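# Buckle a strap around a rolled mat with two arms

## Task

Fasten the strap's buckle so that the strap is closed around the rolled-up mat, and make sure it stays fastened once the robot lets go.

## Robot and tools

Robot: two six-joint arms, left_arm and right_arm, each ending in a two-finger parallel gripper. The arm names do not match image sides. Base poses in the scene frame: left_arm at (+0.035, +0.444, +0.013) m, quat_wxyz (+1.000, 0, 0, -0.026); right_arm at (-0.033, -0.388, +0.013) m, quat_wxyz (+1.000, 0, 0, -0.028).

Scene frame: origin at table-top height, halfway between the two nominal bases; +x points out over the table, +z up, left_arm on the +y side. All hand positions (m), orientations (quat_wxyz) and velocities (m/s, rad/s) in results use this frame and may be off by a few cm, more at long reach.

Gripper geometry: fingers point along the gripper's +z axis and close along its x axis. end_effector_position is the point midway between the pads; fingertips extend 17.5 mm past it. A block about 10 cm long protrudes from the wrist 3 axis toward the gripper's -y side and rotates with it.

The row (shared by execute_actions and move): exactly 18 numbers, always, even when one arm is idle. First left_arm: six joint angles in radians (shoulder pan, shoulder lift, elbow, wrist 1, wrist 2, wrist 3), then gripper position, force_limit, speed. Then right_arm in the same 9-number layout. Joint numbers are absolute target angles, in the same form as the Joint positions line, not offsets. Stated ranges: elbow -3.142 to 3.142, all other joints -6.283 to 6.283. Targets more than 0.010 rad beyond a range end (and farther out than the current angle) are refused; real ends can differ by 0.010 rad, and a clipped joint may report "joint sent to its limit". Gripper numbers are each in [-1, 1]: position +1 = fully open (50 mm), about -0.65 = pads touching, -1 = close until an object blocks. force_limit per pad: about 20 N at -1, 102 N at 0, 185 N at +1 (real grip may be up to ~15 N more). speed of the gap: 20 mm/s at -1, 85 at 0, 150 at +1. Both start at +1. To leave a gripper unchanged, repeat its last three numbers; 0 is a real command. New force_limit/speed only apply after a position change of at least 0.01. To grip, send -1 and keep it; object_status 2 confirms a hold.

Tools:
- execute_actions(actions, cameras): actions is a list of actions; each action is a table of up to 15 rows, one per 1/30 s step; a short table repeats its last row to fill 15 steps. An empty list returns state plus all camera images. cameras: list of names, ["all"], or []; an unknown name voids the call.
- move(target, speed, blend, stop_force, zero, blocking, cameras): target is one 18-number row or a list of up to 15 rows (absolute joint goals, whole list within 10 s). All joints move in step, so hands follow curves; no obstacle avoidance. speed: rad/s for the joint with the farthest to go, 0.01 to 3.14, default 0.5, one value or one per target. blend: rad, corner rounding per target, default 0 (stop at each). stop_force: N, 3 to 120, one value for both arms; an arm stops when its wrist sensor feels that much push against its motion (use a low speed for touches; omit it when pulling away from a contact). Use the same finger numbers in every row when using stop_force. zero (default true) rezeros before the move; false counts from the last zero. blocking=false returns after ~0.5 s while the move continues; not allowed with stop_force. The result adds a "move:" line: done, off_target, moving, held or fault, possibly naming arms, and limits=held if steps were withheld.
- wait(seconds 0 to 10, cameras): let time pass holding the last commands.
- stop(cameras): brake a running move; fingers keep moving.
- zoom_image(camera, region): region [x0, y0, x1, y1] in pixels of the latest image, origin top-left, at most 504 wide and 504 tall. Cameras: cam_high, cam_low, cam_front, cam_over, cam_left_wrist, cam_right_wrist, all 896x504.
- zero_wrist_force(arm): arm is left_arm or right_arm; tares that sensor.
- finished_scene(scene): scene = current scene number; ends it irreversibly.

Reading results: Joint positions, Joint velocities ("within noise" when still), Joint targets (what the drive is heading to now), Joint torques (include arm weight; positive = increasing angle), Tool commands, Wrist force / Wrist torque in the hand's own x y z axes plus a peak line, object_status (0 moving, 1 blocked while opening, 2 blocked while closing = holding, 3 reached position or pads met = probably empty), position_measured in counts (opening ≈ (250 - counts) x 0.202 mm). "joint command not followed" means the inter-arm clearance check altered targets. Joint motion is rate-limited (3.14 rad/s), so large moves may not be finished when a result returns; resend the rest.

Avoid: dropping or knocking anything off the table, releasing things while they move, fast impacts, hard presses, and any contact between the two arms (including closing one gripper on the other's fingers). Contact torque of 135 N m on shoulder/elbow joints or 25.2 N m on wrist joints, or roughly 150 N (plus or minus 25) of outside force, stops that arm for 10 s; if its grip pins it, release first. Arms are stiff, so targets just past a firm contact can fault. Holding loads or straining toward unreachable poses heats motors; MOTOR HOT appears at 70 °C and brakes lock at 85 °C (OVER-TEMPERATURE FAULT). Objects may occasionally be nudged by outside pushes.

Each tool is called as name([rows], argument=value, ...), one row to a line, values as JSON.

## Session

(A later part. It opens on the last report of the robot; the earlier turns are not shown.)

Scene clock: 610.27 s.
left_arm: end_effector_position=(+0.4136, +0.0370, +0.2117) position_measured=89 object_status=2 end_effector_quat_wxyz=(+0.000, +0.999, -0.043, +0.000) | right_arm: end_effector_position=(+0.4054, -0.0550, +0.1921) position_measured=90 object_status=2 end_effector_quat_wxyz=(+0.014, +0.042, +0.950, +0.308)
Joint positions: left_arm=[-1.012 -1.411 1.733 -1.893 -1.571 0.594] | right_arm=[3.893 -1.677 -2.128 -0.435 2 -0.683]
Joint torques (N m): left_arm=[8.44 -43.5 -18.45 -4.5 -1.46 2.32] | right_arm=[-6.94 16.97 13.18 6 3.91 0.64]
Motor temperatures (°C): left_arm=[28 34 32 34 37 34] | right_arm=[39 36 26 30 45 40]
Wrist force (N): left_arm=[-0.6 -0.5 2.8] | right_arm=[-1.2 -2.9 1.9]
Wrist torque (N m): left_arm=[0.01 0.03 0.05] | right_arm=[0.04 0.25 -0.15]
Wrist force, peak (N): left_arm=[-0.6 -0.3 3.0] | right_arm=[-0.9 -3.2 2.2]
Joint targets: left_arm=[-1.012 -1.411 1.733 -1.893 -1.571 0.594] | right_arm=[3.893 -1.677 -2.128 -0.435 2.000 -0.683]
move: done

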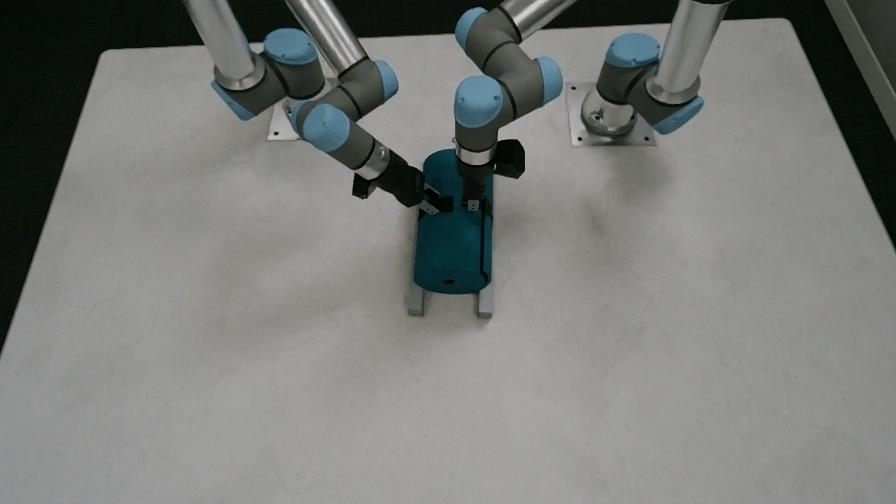

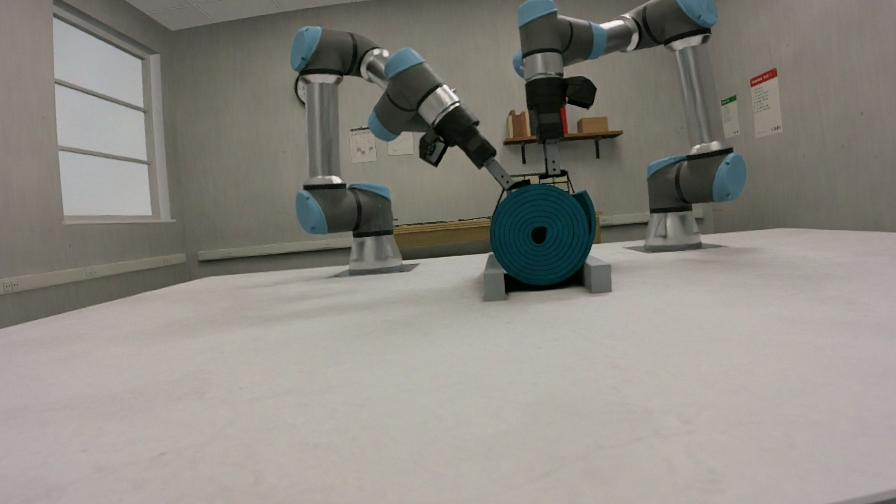

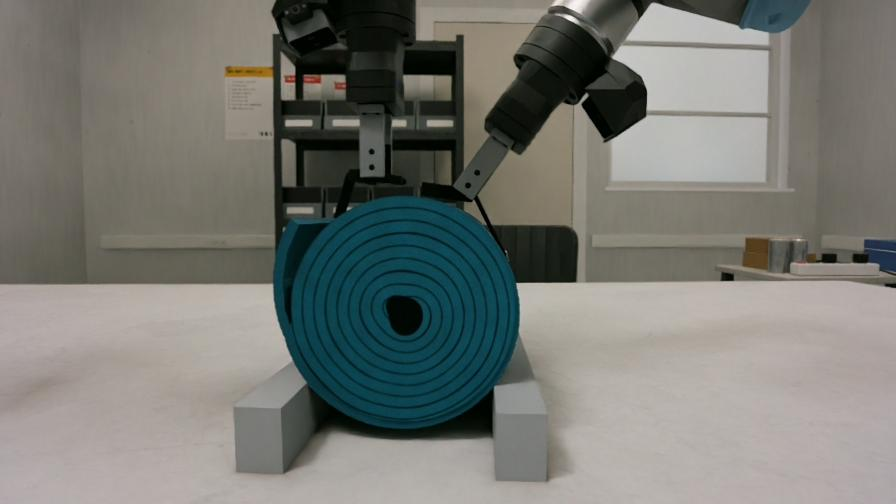

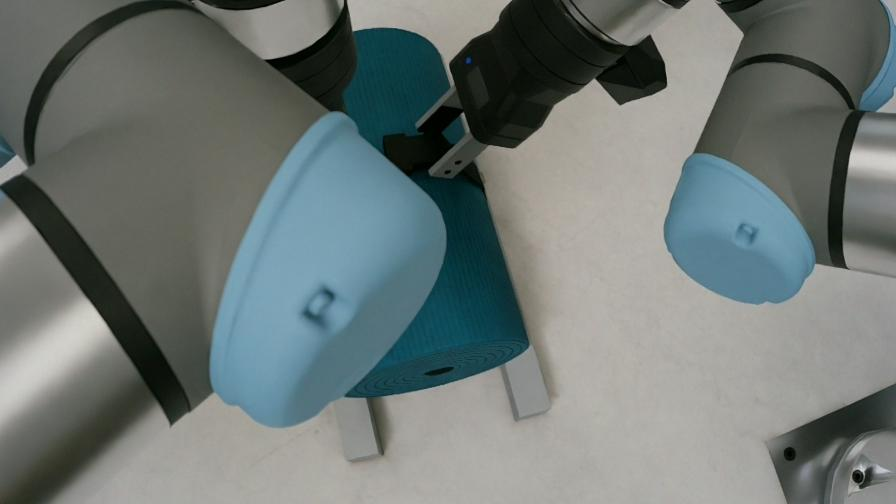

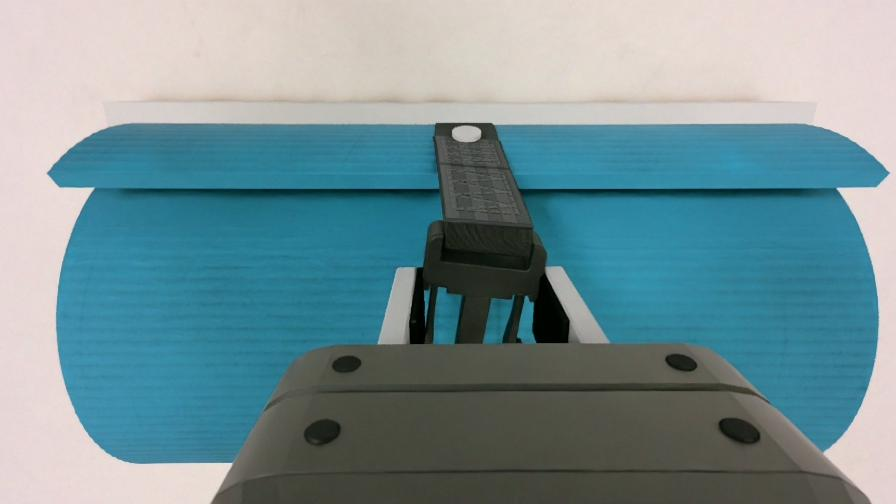

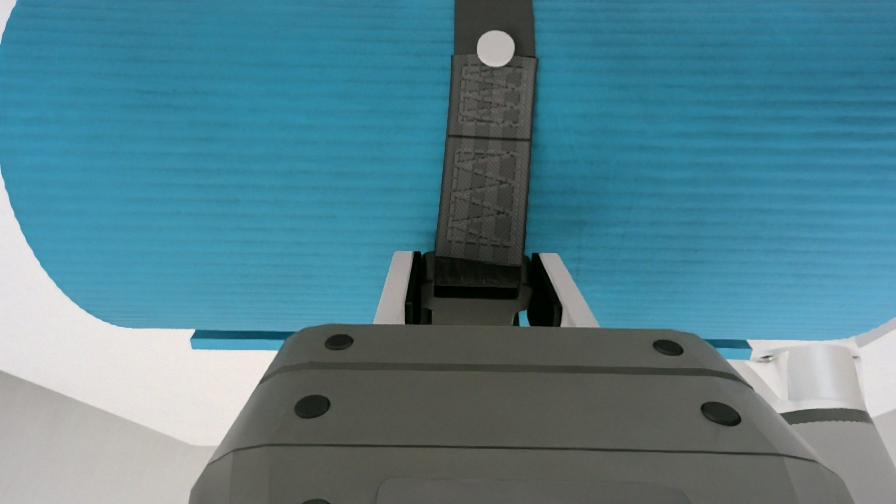

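move(target=[-1.0193,-1.3954,1.725,-1.9004,-1.5708,0.5863,-1,-0.3,-1,3.9032,-1.6597,-2.1421,-0.4336,1.9957,-0.673,-1,0,-1], speed=0.1, stop_force=12, cameras=["cam_left_wrist","cam_right_wrist","cam_front","cam_high"])

zoom_image(camera="cam_high", region=[440, 185, 496, 225])

zoom_image(camera="cam_front", region=[330, 160, 480, 220])

Scene clock: 647.13 s.
left_arm: end_effector_position=(+0.4133, +0.0291, +0.2076) position_measured=89 object_status=2 end_effector_quat_wxyz=(+0.000, +0.999, -0.043, +0.000) | right_arm: end_effector_position=(+0.3985, -0.0551, +0.1941) position_measured=90 object_status=2 end_effector_quat_wxyz=(+0.014, +0.042, +0.950, +0.308)
Joint positions: left_arm=[-1.019 -1.395 1.725 -1.9 -1.571 0.586] | right_arm=[3.903 -1.66 -2.142 -0.434 1.996 -0.673]
Joint torques (N m): left_arm=[9.47 -44.09 -18.22 -0.9 -1.15 2.29] | right_arm=[-6.72 16.29 32.32 4.49 4.02 -0.77]
Wrist force (N): left_arm=[-0.5 -0.5 1.8] | right_arm=[-1.7 -3.5 2.2]
Wrist torque (N m): left_arm=[0.05 0.02 0.05] | right_arm=[0.02 0.22 -0.26]
Wrist force, peak (N): left_arm=[-0.6 -0.3 3.1] | right_arm=[-1.8 -3.9 2.6]
Joint targets: left_arm=[-1.019 -1.395 1.725 -1.900 -1.571 0.586] | right_arm=[3.903 -1.660 -2.142 -0.434 1.996 -0.673]
move: done
Images, in order (width x height): cam_high 896x504, cam_front 896x504, cam_left_wrist 896x504, cam_right_wrist 896x504.

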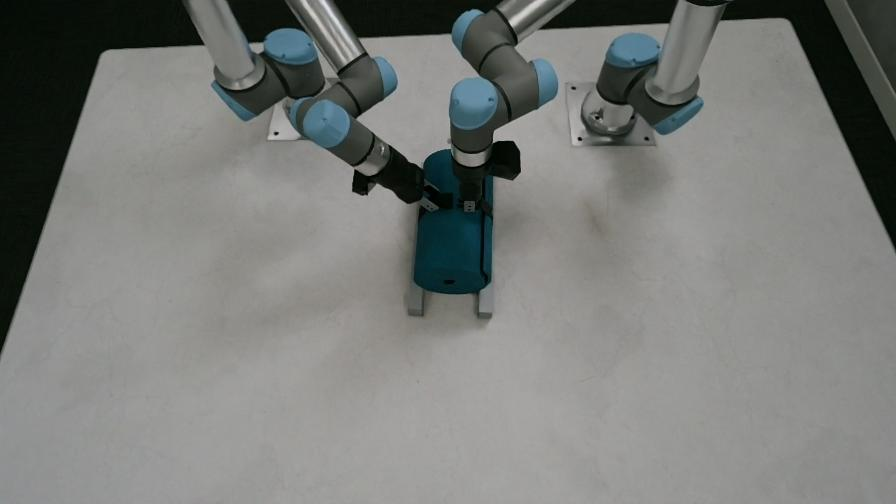

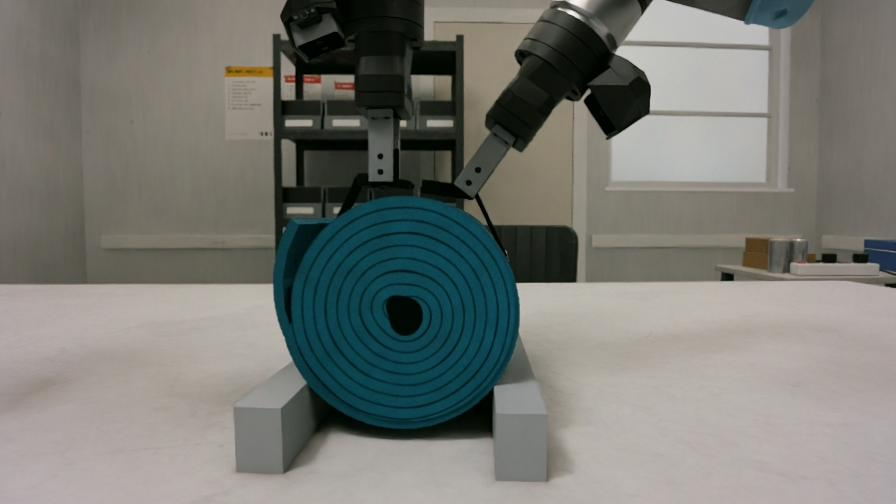

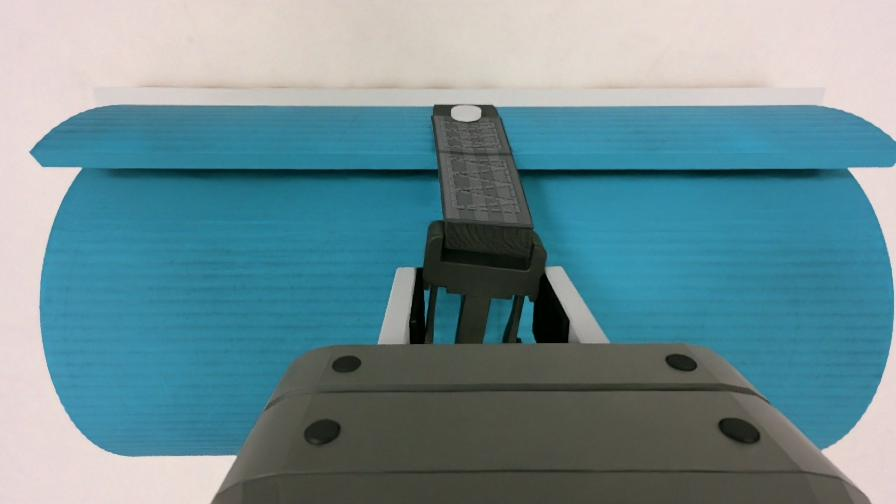

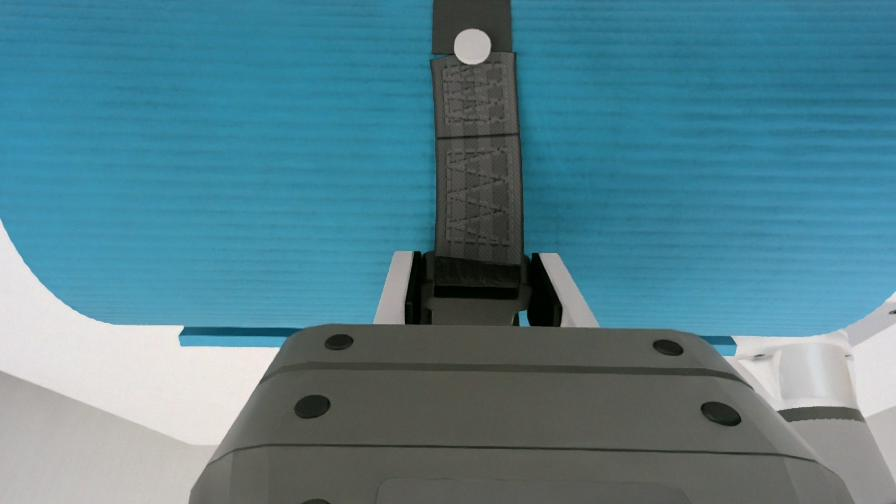

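Scaled by 9.000.

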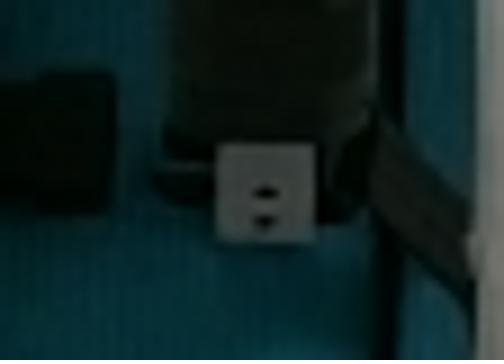

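Scaled by 3.360.

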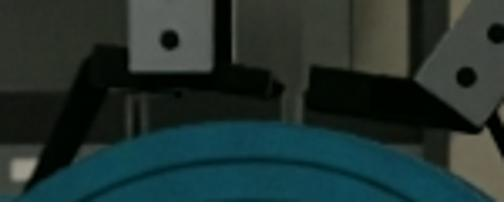

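move(target=[-1.0352,-1.3685,1.6986,-1.9009,-1.5708,0.5704,-1,-0.3,-1,3.9032,-1.6597,-2.1421,-0.4336,1.9957,-0.673,-1,0,-1], speed=0.05, stop_force=12, cameras=["cam_left_wrist","cam_front","cam_high","cam_low"])

zoom_image(camera="cam_high", region=[440, 185, 496, 225])

zoom_image(camera="cam_front", region=[330, 160, 480, 220])

zoom_image(camera="cam_low", region=[500, 150, 590, 210])

Scene clock: 657.87 s.
left_arm: end_effector_position=(+0.4119, +0.0133, +0.2053) position_measured=89 object_status=2 end_effector_quat_wxyz=(+0.000, +0.999, -0.043, +0.000) | right_arm: end_effector_position=(+0.3985, -0.0551, +0.1941) position_measured=90 object_status=2 end_effector_quat_wxyz=(+0.013, +0.042, +0.950, +0.308)
Joint positions: left_arm=[-1.035 -1.368 1.699 -1.901 -1.571 0.57] | right_arm=[3.903 -1.66 -2.142 -0.434 1.996 -0.673]
Joint torques (N m): left_arm=[9.79 -45.91 -20.04 -6.32 0.32 2.38] | right_arm=[1.75 17.8 32.04 4.01 4.03 -0.83]
Wrist force (N): left_arm=[-2.6 -2.1 2.3] | right_arm=[-3.3 -3.9 2.1]
Wrist torque (N m): left_arm=[0.01 0.02 0.06] | right_arm=[0.06 0.14 -0.19]
Wrist force, peak (N): left_arm=[-2.7 -4.4 2.1] | right_arm=[-3.7 -6.5 1.4]
Joint targets: left_arm=[-1.035 -1.369 1.699 -1.901 -1.571 0.570] | right_arm=[3.903 -1.660 -2.142 -0.434 1.996 -0.673]
move: done
Images, in order (width x height): cam_high 896x504, cam_low 896x504, cam_front 896x504, cam_left_wrist 896x504.

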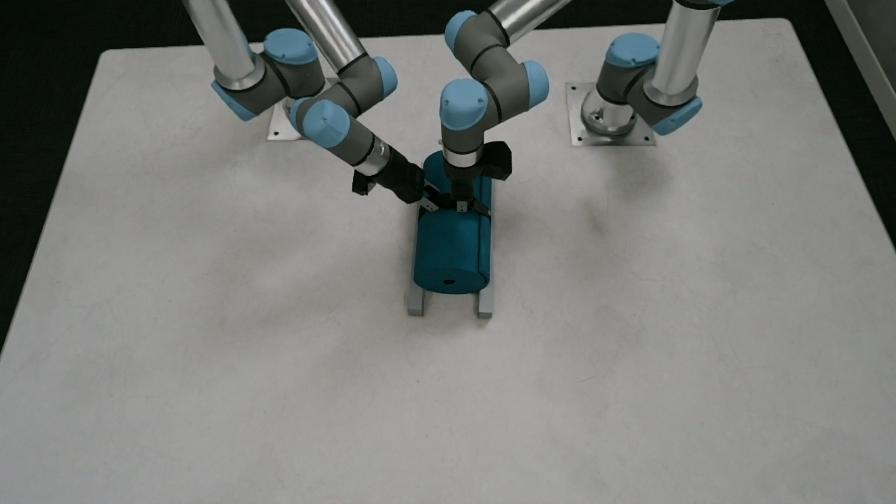

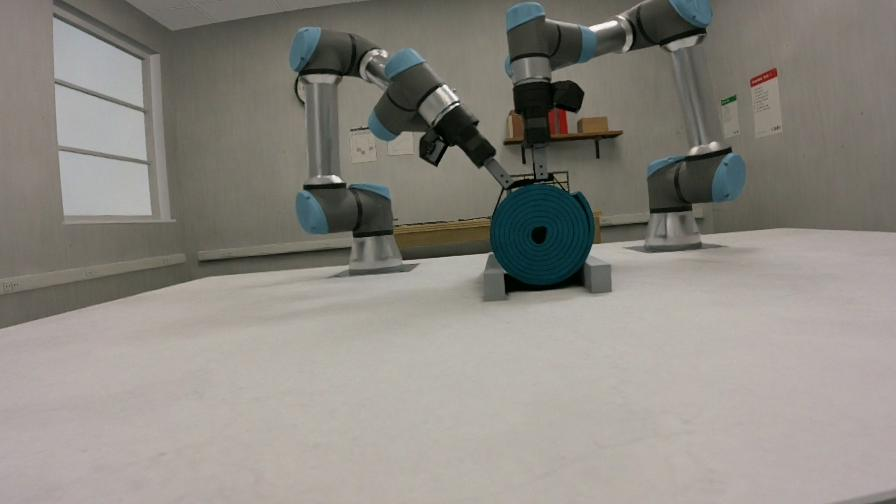

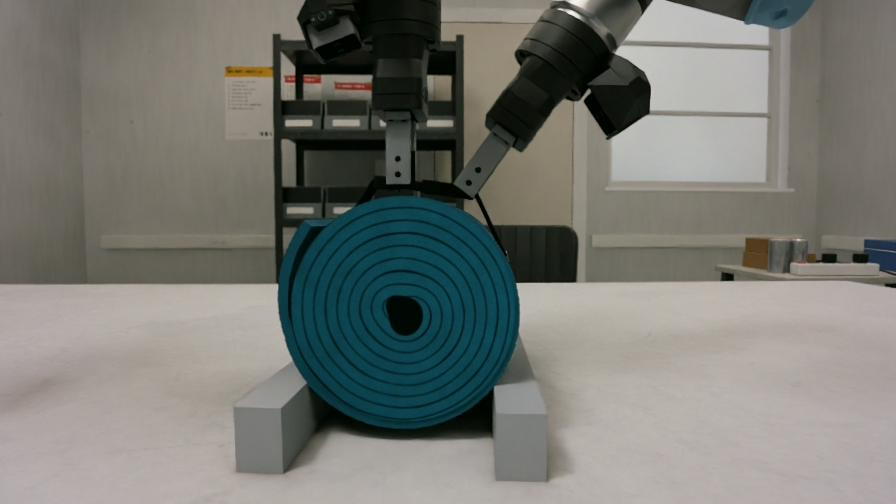

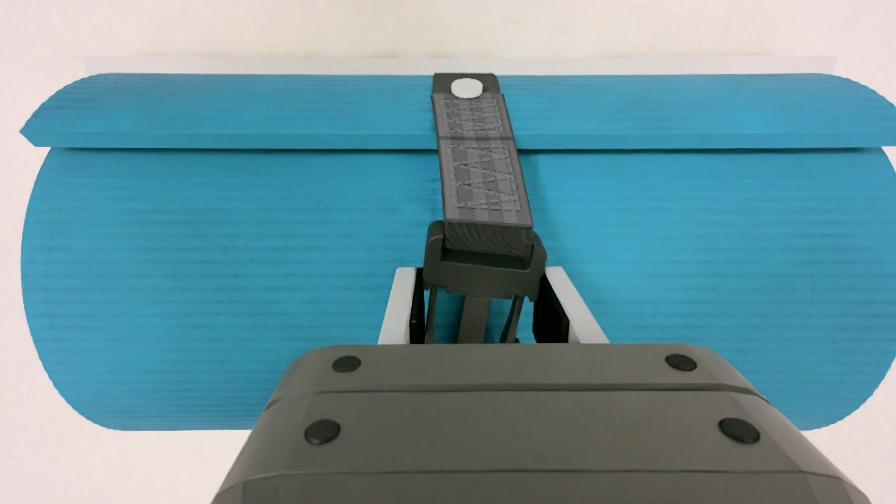

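Scaled by 9.000.

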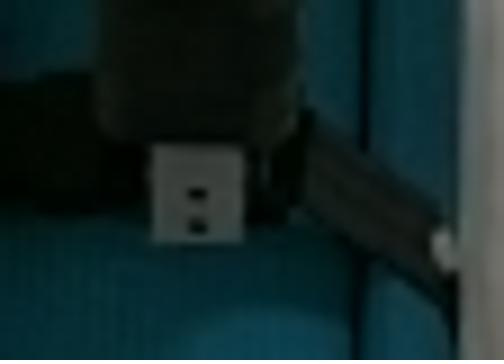

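Scaled by 3.360.

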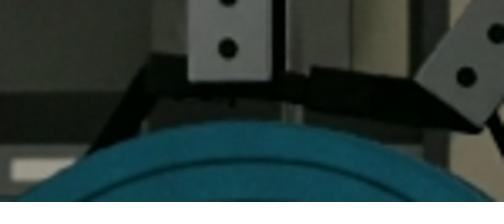

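Scaled by 5.600.

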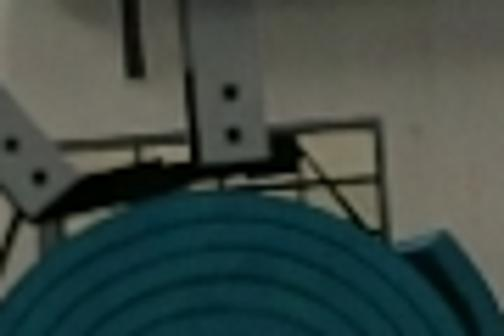

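move(target=[-1.0428,-1.3551,1.685,-1.9007,-1.5708,0.5628,-1,-0.3,-1,3.9032,-1.6597,-2.1421,-0.4336,1.9957,-0.673,-1,0,-1], speed=0.05, stop_force=20, cameras=["cam_left_wrist","cam_front","cam_low"])

zoom_image(camera="cam_front", region=[330, 160, 480, 220])

zoom_image(camera="cam_low", region=[500, 150, 590, 210])

Scene clock: 667.67 s.
left_arm: end_effector_position=(+0.4112, +0.0055, +0.2042) position_measured=89 object_status=2 end_effector_quat_wxyz=(+0.000, +0.999, -0.043, +0.000) | right_arm: end_effector_position=(+0.3985, -0.0551, +0.1941) position_measured=90 object_status=2 end_effector_quat_wxyz=(+0.013, +0.042, +0.950, +0.308)
Joint positions: left_arm=[-1.043 -1.355 1.685 -1.901 -1.571 0.563] | right_arm=[3.903 -1.66 -2.142 -0.434 1.996 -0.673]
Joint torques (N m): left_arm=[2.77 -45.3 -23.52 -9.93 -2.52 2.47] | right_arm=[8.37 23.17 28.11 5.84 4.15 -0.8]
Wrist force (N): left_arm=[-5.9 -18.0 0.8] | right_arm=[-6.7 -18.8 -4.4]
Wrist torque (N m): left_arm=[-0.05 -0.01 -0.06] | right_arm=[-0.11 -0.06 0.12]
Wrist force, peak (N): left_arm=[-6.3 -19.6 0.5] | right_arm=[-7.0 -20.0 -5.1]
Joint targets: left_arm=[-1.043 -1.355 1.685 -1.901 -1.571 0.563] | right_arm=[3.903 -1.660 -2.142 -0.434 1.996 -0.673]
move: done
Images, in order (width x height): cam_low 896x504, cam_front 896x504, cam_left_wrist 896x504.

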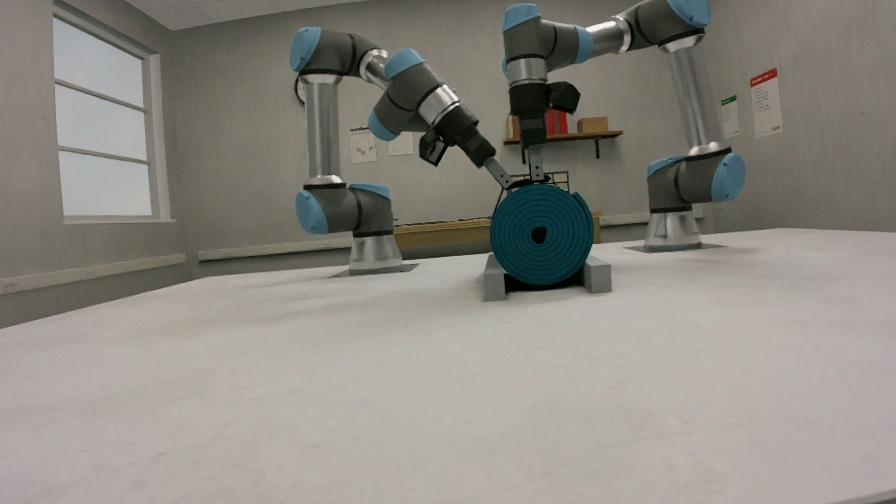

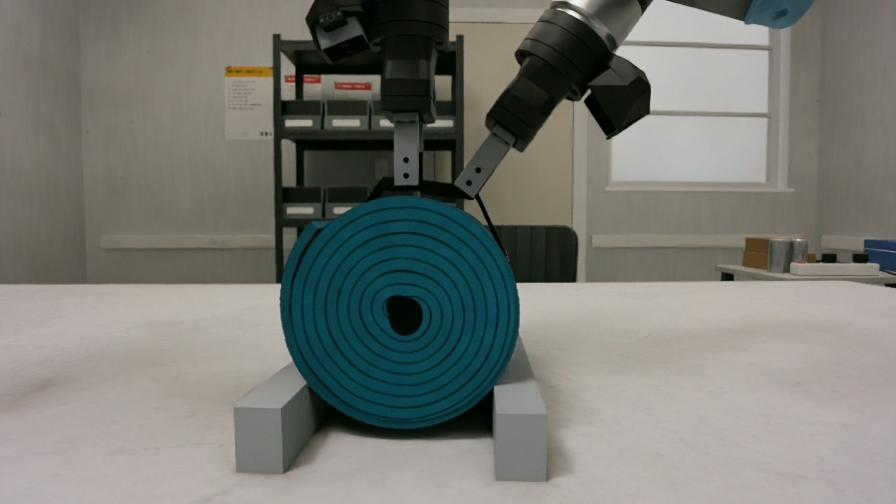

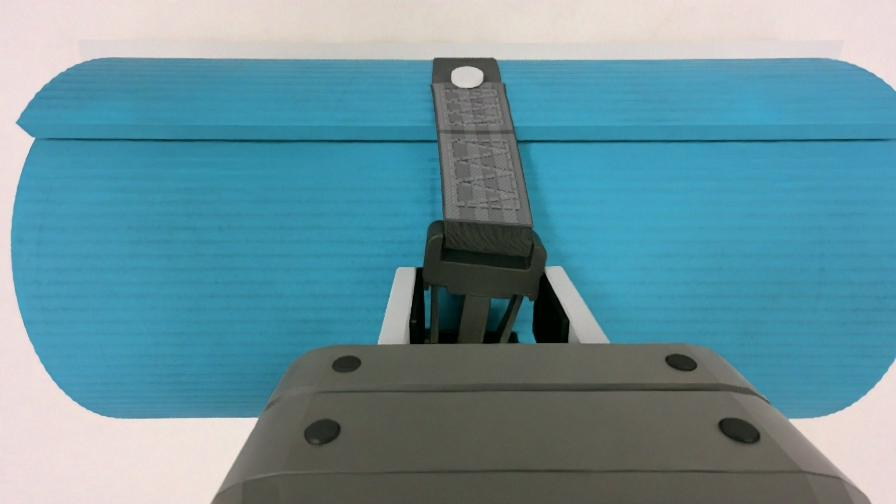

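Scaled by 3.360.

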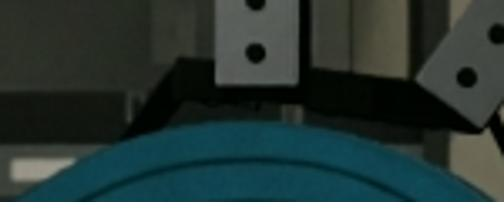

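Scaled by 5.600.

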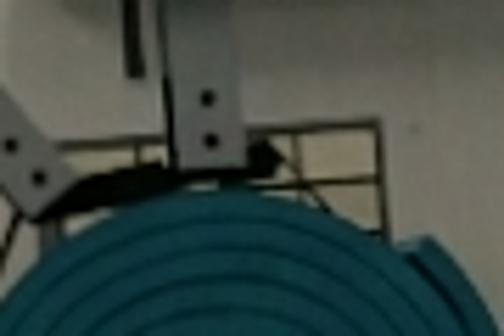

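move([
  [-1.0428,-1.3551,1.685,-1.9007,-1.5708,0.5628,0.7,-0.3,-0.5,3.9032,-1.6597,-2.1421,-0.4336,1.9957,-0.673,-1,0,-1],
  [-0.8754,-1.4608,2.0224,-2.5386,-1.9109,0.6599,0.7,-0.3,-0.5,3.9032,-1.6597,-2.1421,-0.4336,1.9957,-0.673,-1,0,-1],
], speed=0.15, cameras=["cam_left_wrist","cam_front","cam_low","cam_over"])

zoom_image(camera="cam_front", region=[330, 160, 480, 220])

zoom_image(camera="cam_over", region=[260, 90, 500, 260])

Scene clock: 688.83 s.
left_arm: end_effector_position=(+0.4128, +0.0184, +0.2038) position_measured=48 object_status=3 end_effector_quat_wxyz=(+0.259, +0.965, -0.042, -0.011) | right_arm: end_effector_position=(+0.3985, -0.0551, +0.1941) position_measured=90 object_status=2 end_effector_quat_wxyz=(+0.013, +0.042, +0.950, +0.308)
Joint positions: left_arm=[-0.875 -1.461 2.022 -2.539 -1.911 0.66] | right_arm=[3.903 -1.66 -2.142 -0.434 1.996 -0.673]
Joint torques (N m): left_arm=[-7.29 -24.5 -29.38 -1.49 0.96 -1.3] | right_arm=[-6.19 32.91 21.24 6.37 -0.81 -0.68]
Wrist force (N): left_arm=[-0.7 -0.9 0.5] | right_arm=[-1.4 -2.1 4.3]
Wrist torque (N m): left_arm=[-0.11 0.14 -0.18] | right_arm=[0.38 0.25 -0.28]
Wrist force, peak (N): left_arm=[-21.5 -20.2 -8.0] | right_arm=[-21.1 -22.4 -3.7]
Joint targets: left_arm=[-0.875 -1.461 2.022 -2.539 -1.911 0.660] | right_arm=[3.903 -1.660 -2.142 -0.434 1.996 -0.673]
move: done
Images, in order (width x height): cam_low 896x504, cam_front 896x504, cam_over 896x504, cam_left_wrist 896x504.

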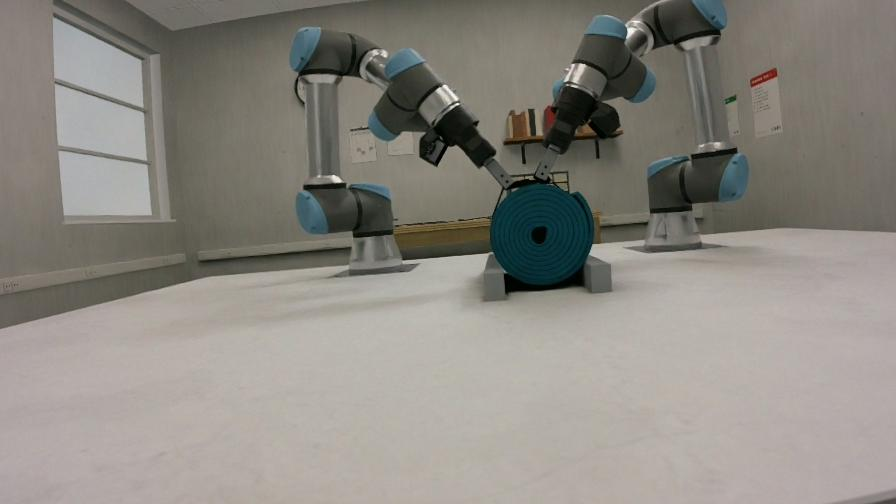

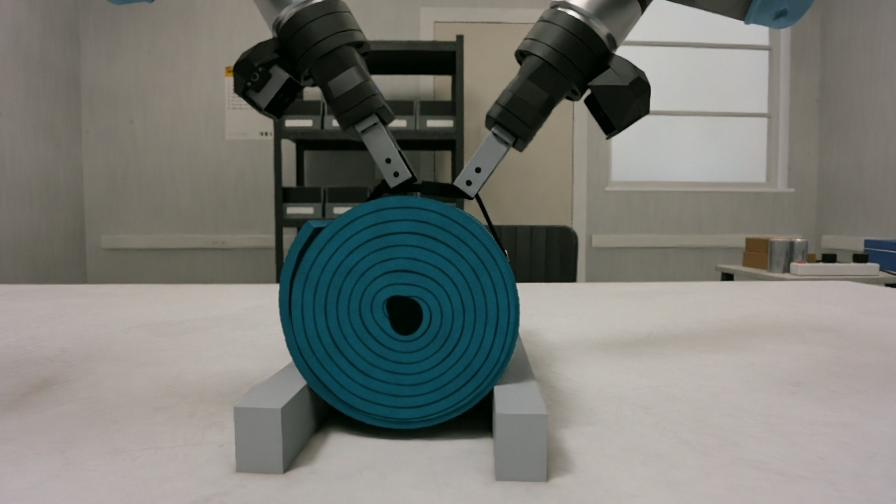

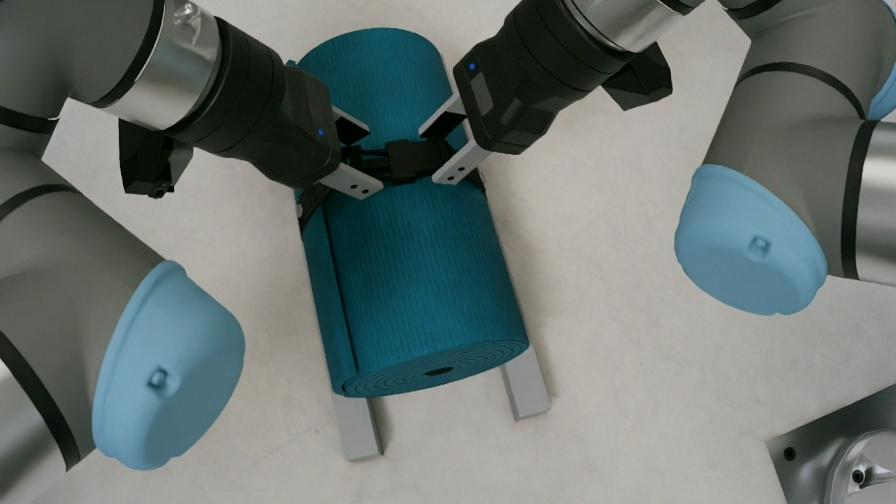

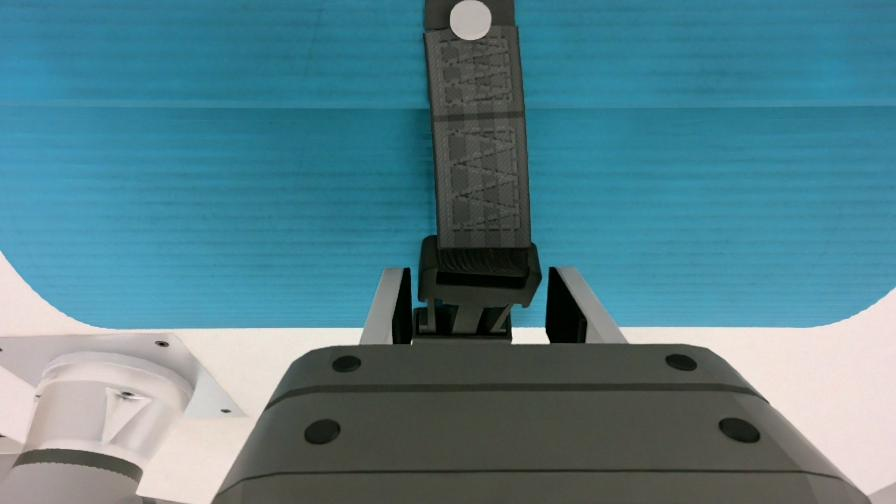

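Scaled by 3.360.

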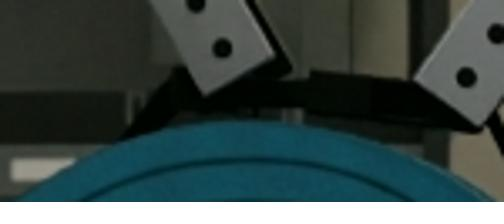

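Scaled by 2.100.

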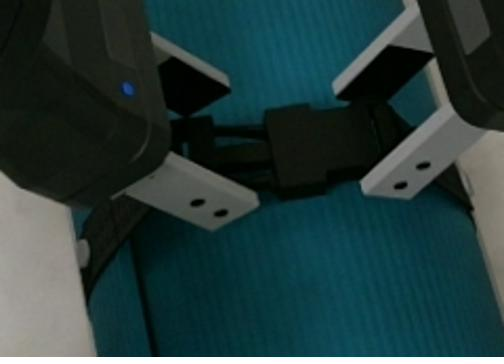

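move([
  [-0.8668,-1.4607,2.0385,-2.5519,-1.9143,0.6683,0.7,-0.3,-0.5,3.9032,-1.6597,-2.1421,-0.4336,1.9957,-0.673,-1,0,-1],
  [-0.8668,-1.4607,2.0385,-2.5519,-1.9143,0.6683,-1,0,-1,3.9032,-1.6597,-2.1421,-0.4336,1.9957,-0.673,-1,0,-1],
], speed=0.1, cameras=["cam_left_wrist","cam_front","cam_over"])

zoom_image(camera="cam_front", region=[330, 160, 480, 220])

zoom_image(camera="cam_over", region=[260, 90, 500, 260])

Scene clock: 698.63 s.
left_arm: end_effector_position=(+0.4133, +0.0243, +0.1981) position_measured=85 object_status=2 end_effector_quat_wxyz=(+0.259, +0.965, -0.042, -0.011) | right_arm: end_effector_position=(+0.3985, -0.0551, +0.1941) position_measured=90 object_status=2 end_effector_quat_wxyz=(+0.014, +0.042, +0.950, +0.308)
Joint positions: left_arm=[-0.867 -1.461 2.039 -2.552 -1.914 0.668] | right_arm=[3.903 -1.66 -2.142 -0.434 1.996 -0.673]
Joint torques (N m): left_arm=[-4.21 -22.61 -31.98 -4.46 1.62 -2.49] | right_arm=[1.48 36.32 18.09 4.8 3.82 -0.72]
Wrist force (N): left_arm=[-10.8 -4.2 -1.3] | right_arm=[-11.1 -5.6 2.5]
Wrist torque (N m): left_arm=[-0.16 -0.07 0.09] | right_arm=[0.32 -0.05 0.02]
Wrist force, peak (N): left_arm=[-10.9 -3.9 -1.3] | right_arm=[-11.4 -5.5 2.6]
Joint targets: left_arm=[-0.867 -1.461 2.038 -2.552 -1.914 0.668] | right_arm=[3.903 -1.660 -2.142 -0.434 1.996 -0.673]
move: done
Images, in order (width x height): cam_front 896x504, cam_over 896x504, cam_left_wrist 896x504.

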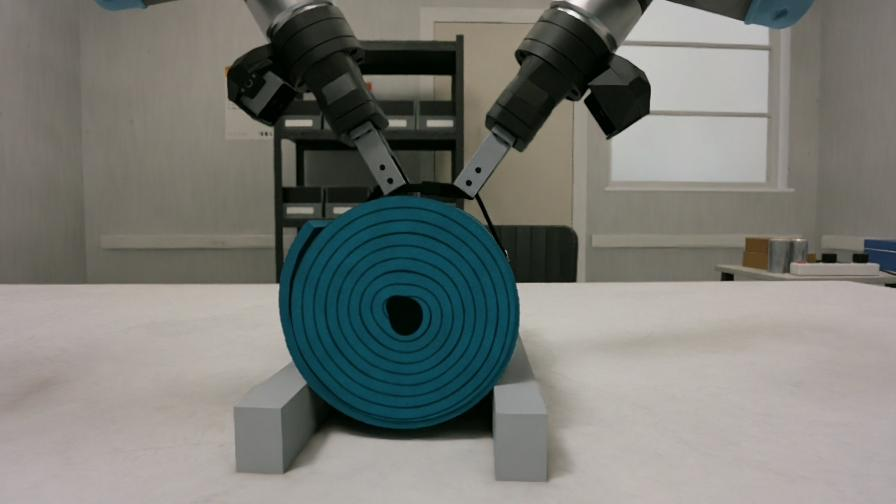

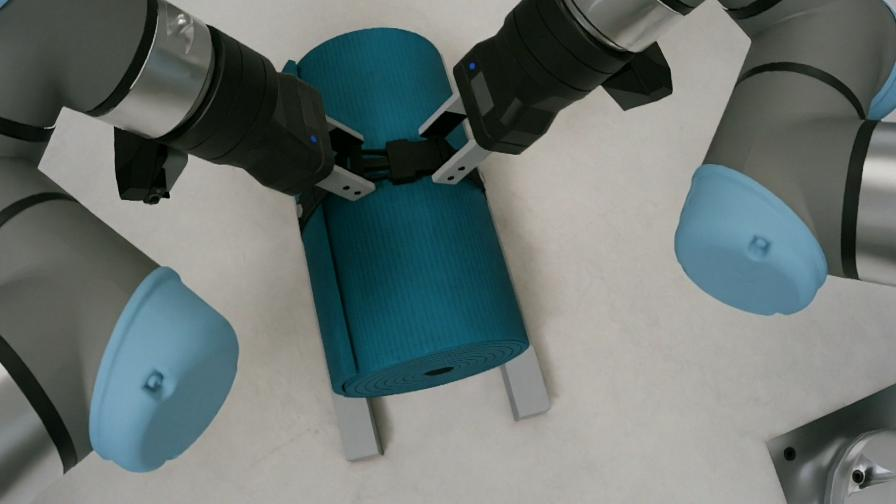

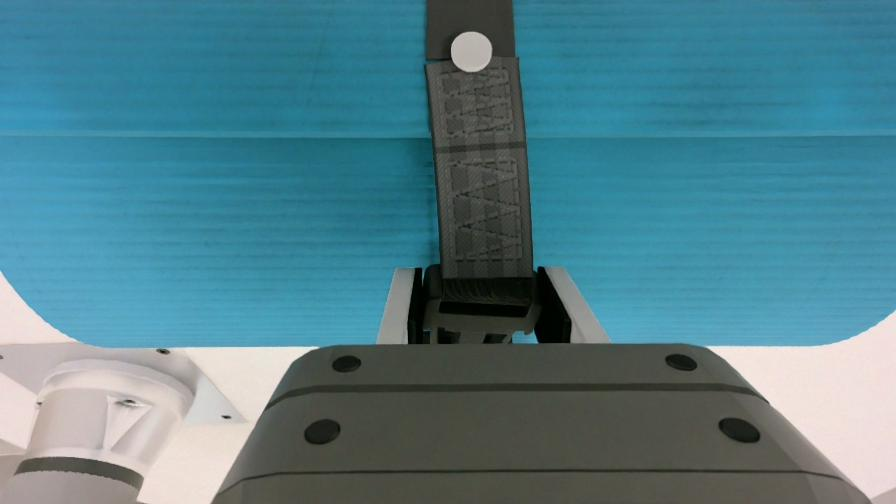

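Scaled by 3.360.

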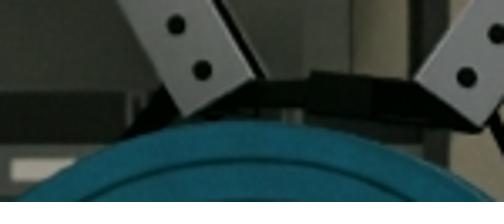

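Scaled by 2.100.

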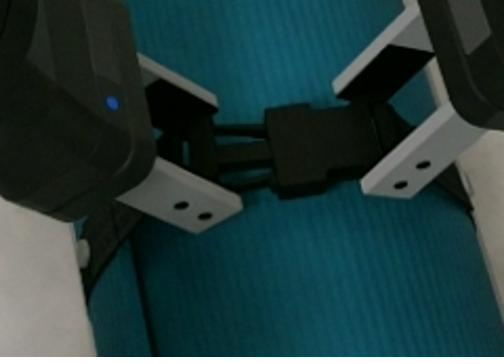

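move(target=[-0.8856,-1.4445,2.0268,-2.5624,-1.9069,0.6498,-1,0,-1,3.9032,-1.6597,-2.1421,-0.4336,1.9957,-0.673,-1,0,-1], speed=0.05, stop_force=45, cameras=["cam_left_wrist","cam_front","cam_over"])

zoom_image(camera="cam_front", region=[330, 160, 480, 220])

zoom_image(camera="cam_over", region=[260, 90, 500, 260])

Scene clock: 715.97 s.
left_arm: end_effector_position=(+0.4111, +0.0125, +0.1964) position_measured=85 object_status=2 end_effector_quat_wxyz=(+0.259, +0.965, -0.042, -0.011) | right_arm: end_effector_position=(+0.3985, -0.0551, +0.1941) position_measured=90 object_status=2 end_effector_quat_wxyz=(+0.014, +0.042, +0.950, +0.308)
Joint positions: left_arm=[-0.886 -1.444 2.027 -2.562 -1.907 0.65] | right_arm=[3.903 -1.66 -2.142 -0.434 1.996 -0.673]
Joint torques (N m): left_arm=[2.07 -37.54 -21.27 -4.47 -4.09 2.57] | right_arm=[11.57 36.53 39.01 8.55 6.76 -0.7]
Wrist force (N): left_arm=[-4.5 -18.7 -10.9] | right_arm=[-5.1 -20.9 -3.5]
Wrist torque (N m): left_arm=[-0.07 0.20 -0.11] | right_arm=[0.47 0.07 0.05]
Wrist force, peak (N): left_arm=[-8.1 -31.8 -17.9] | right_arm=[-8.6 -31.6 -13.9]
Joint targets: left_arm=[-0.886 -1.444 2.027 -2.562 -1.907 0.650] | right_arm=[3.903 -1.660 -2.142 -0.434 1.996 -0.673]
move: done
Images, in order (width x height): cam_front 896x504, cam_over 896x504, cam_left_wrist 896x504.

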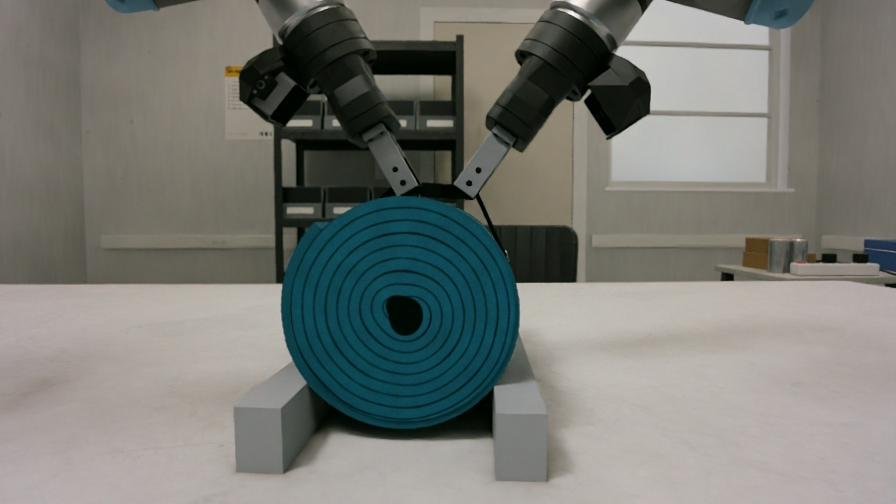

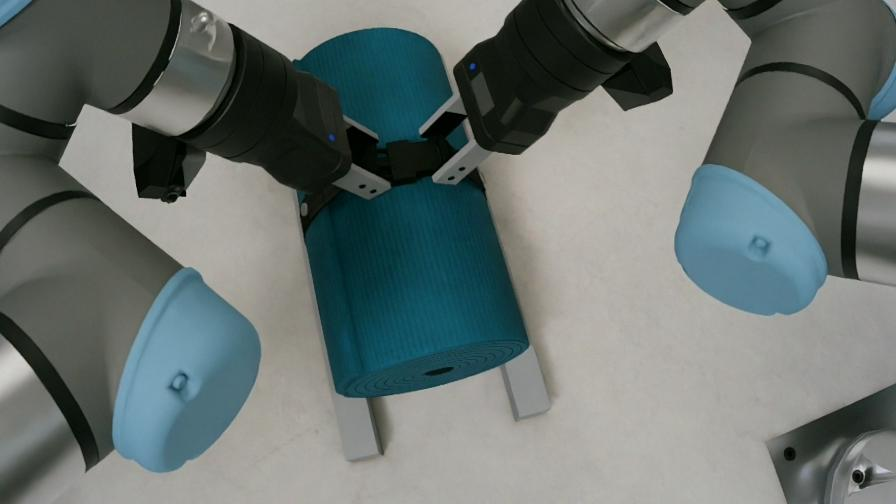

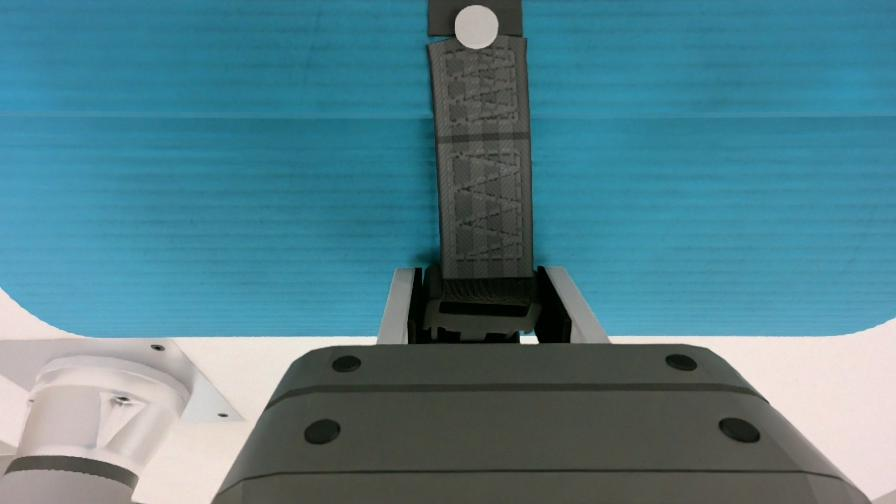

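Scaled by 3.360.

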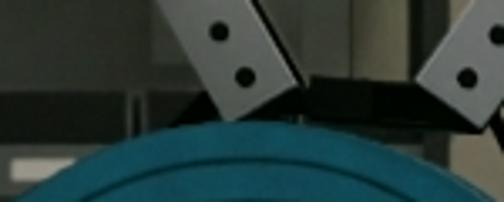

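Scaled by 2.100.

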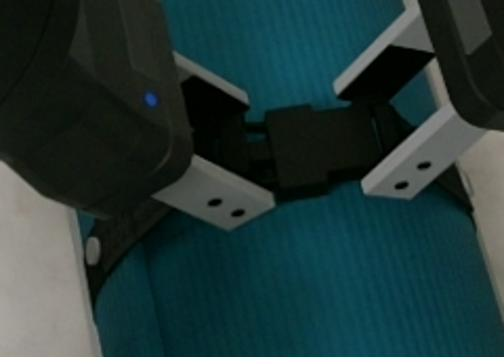

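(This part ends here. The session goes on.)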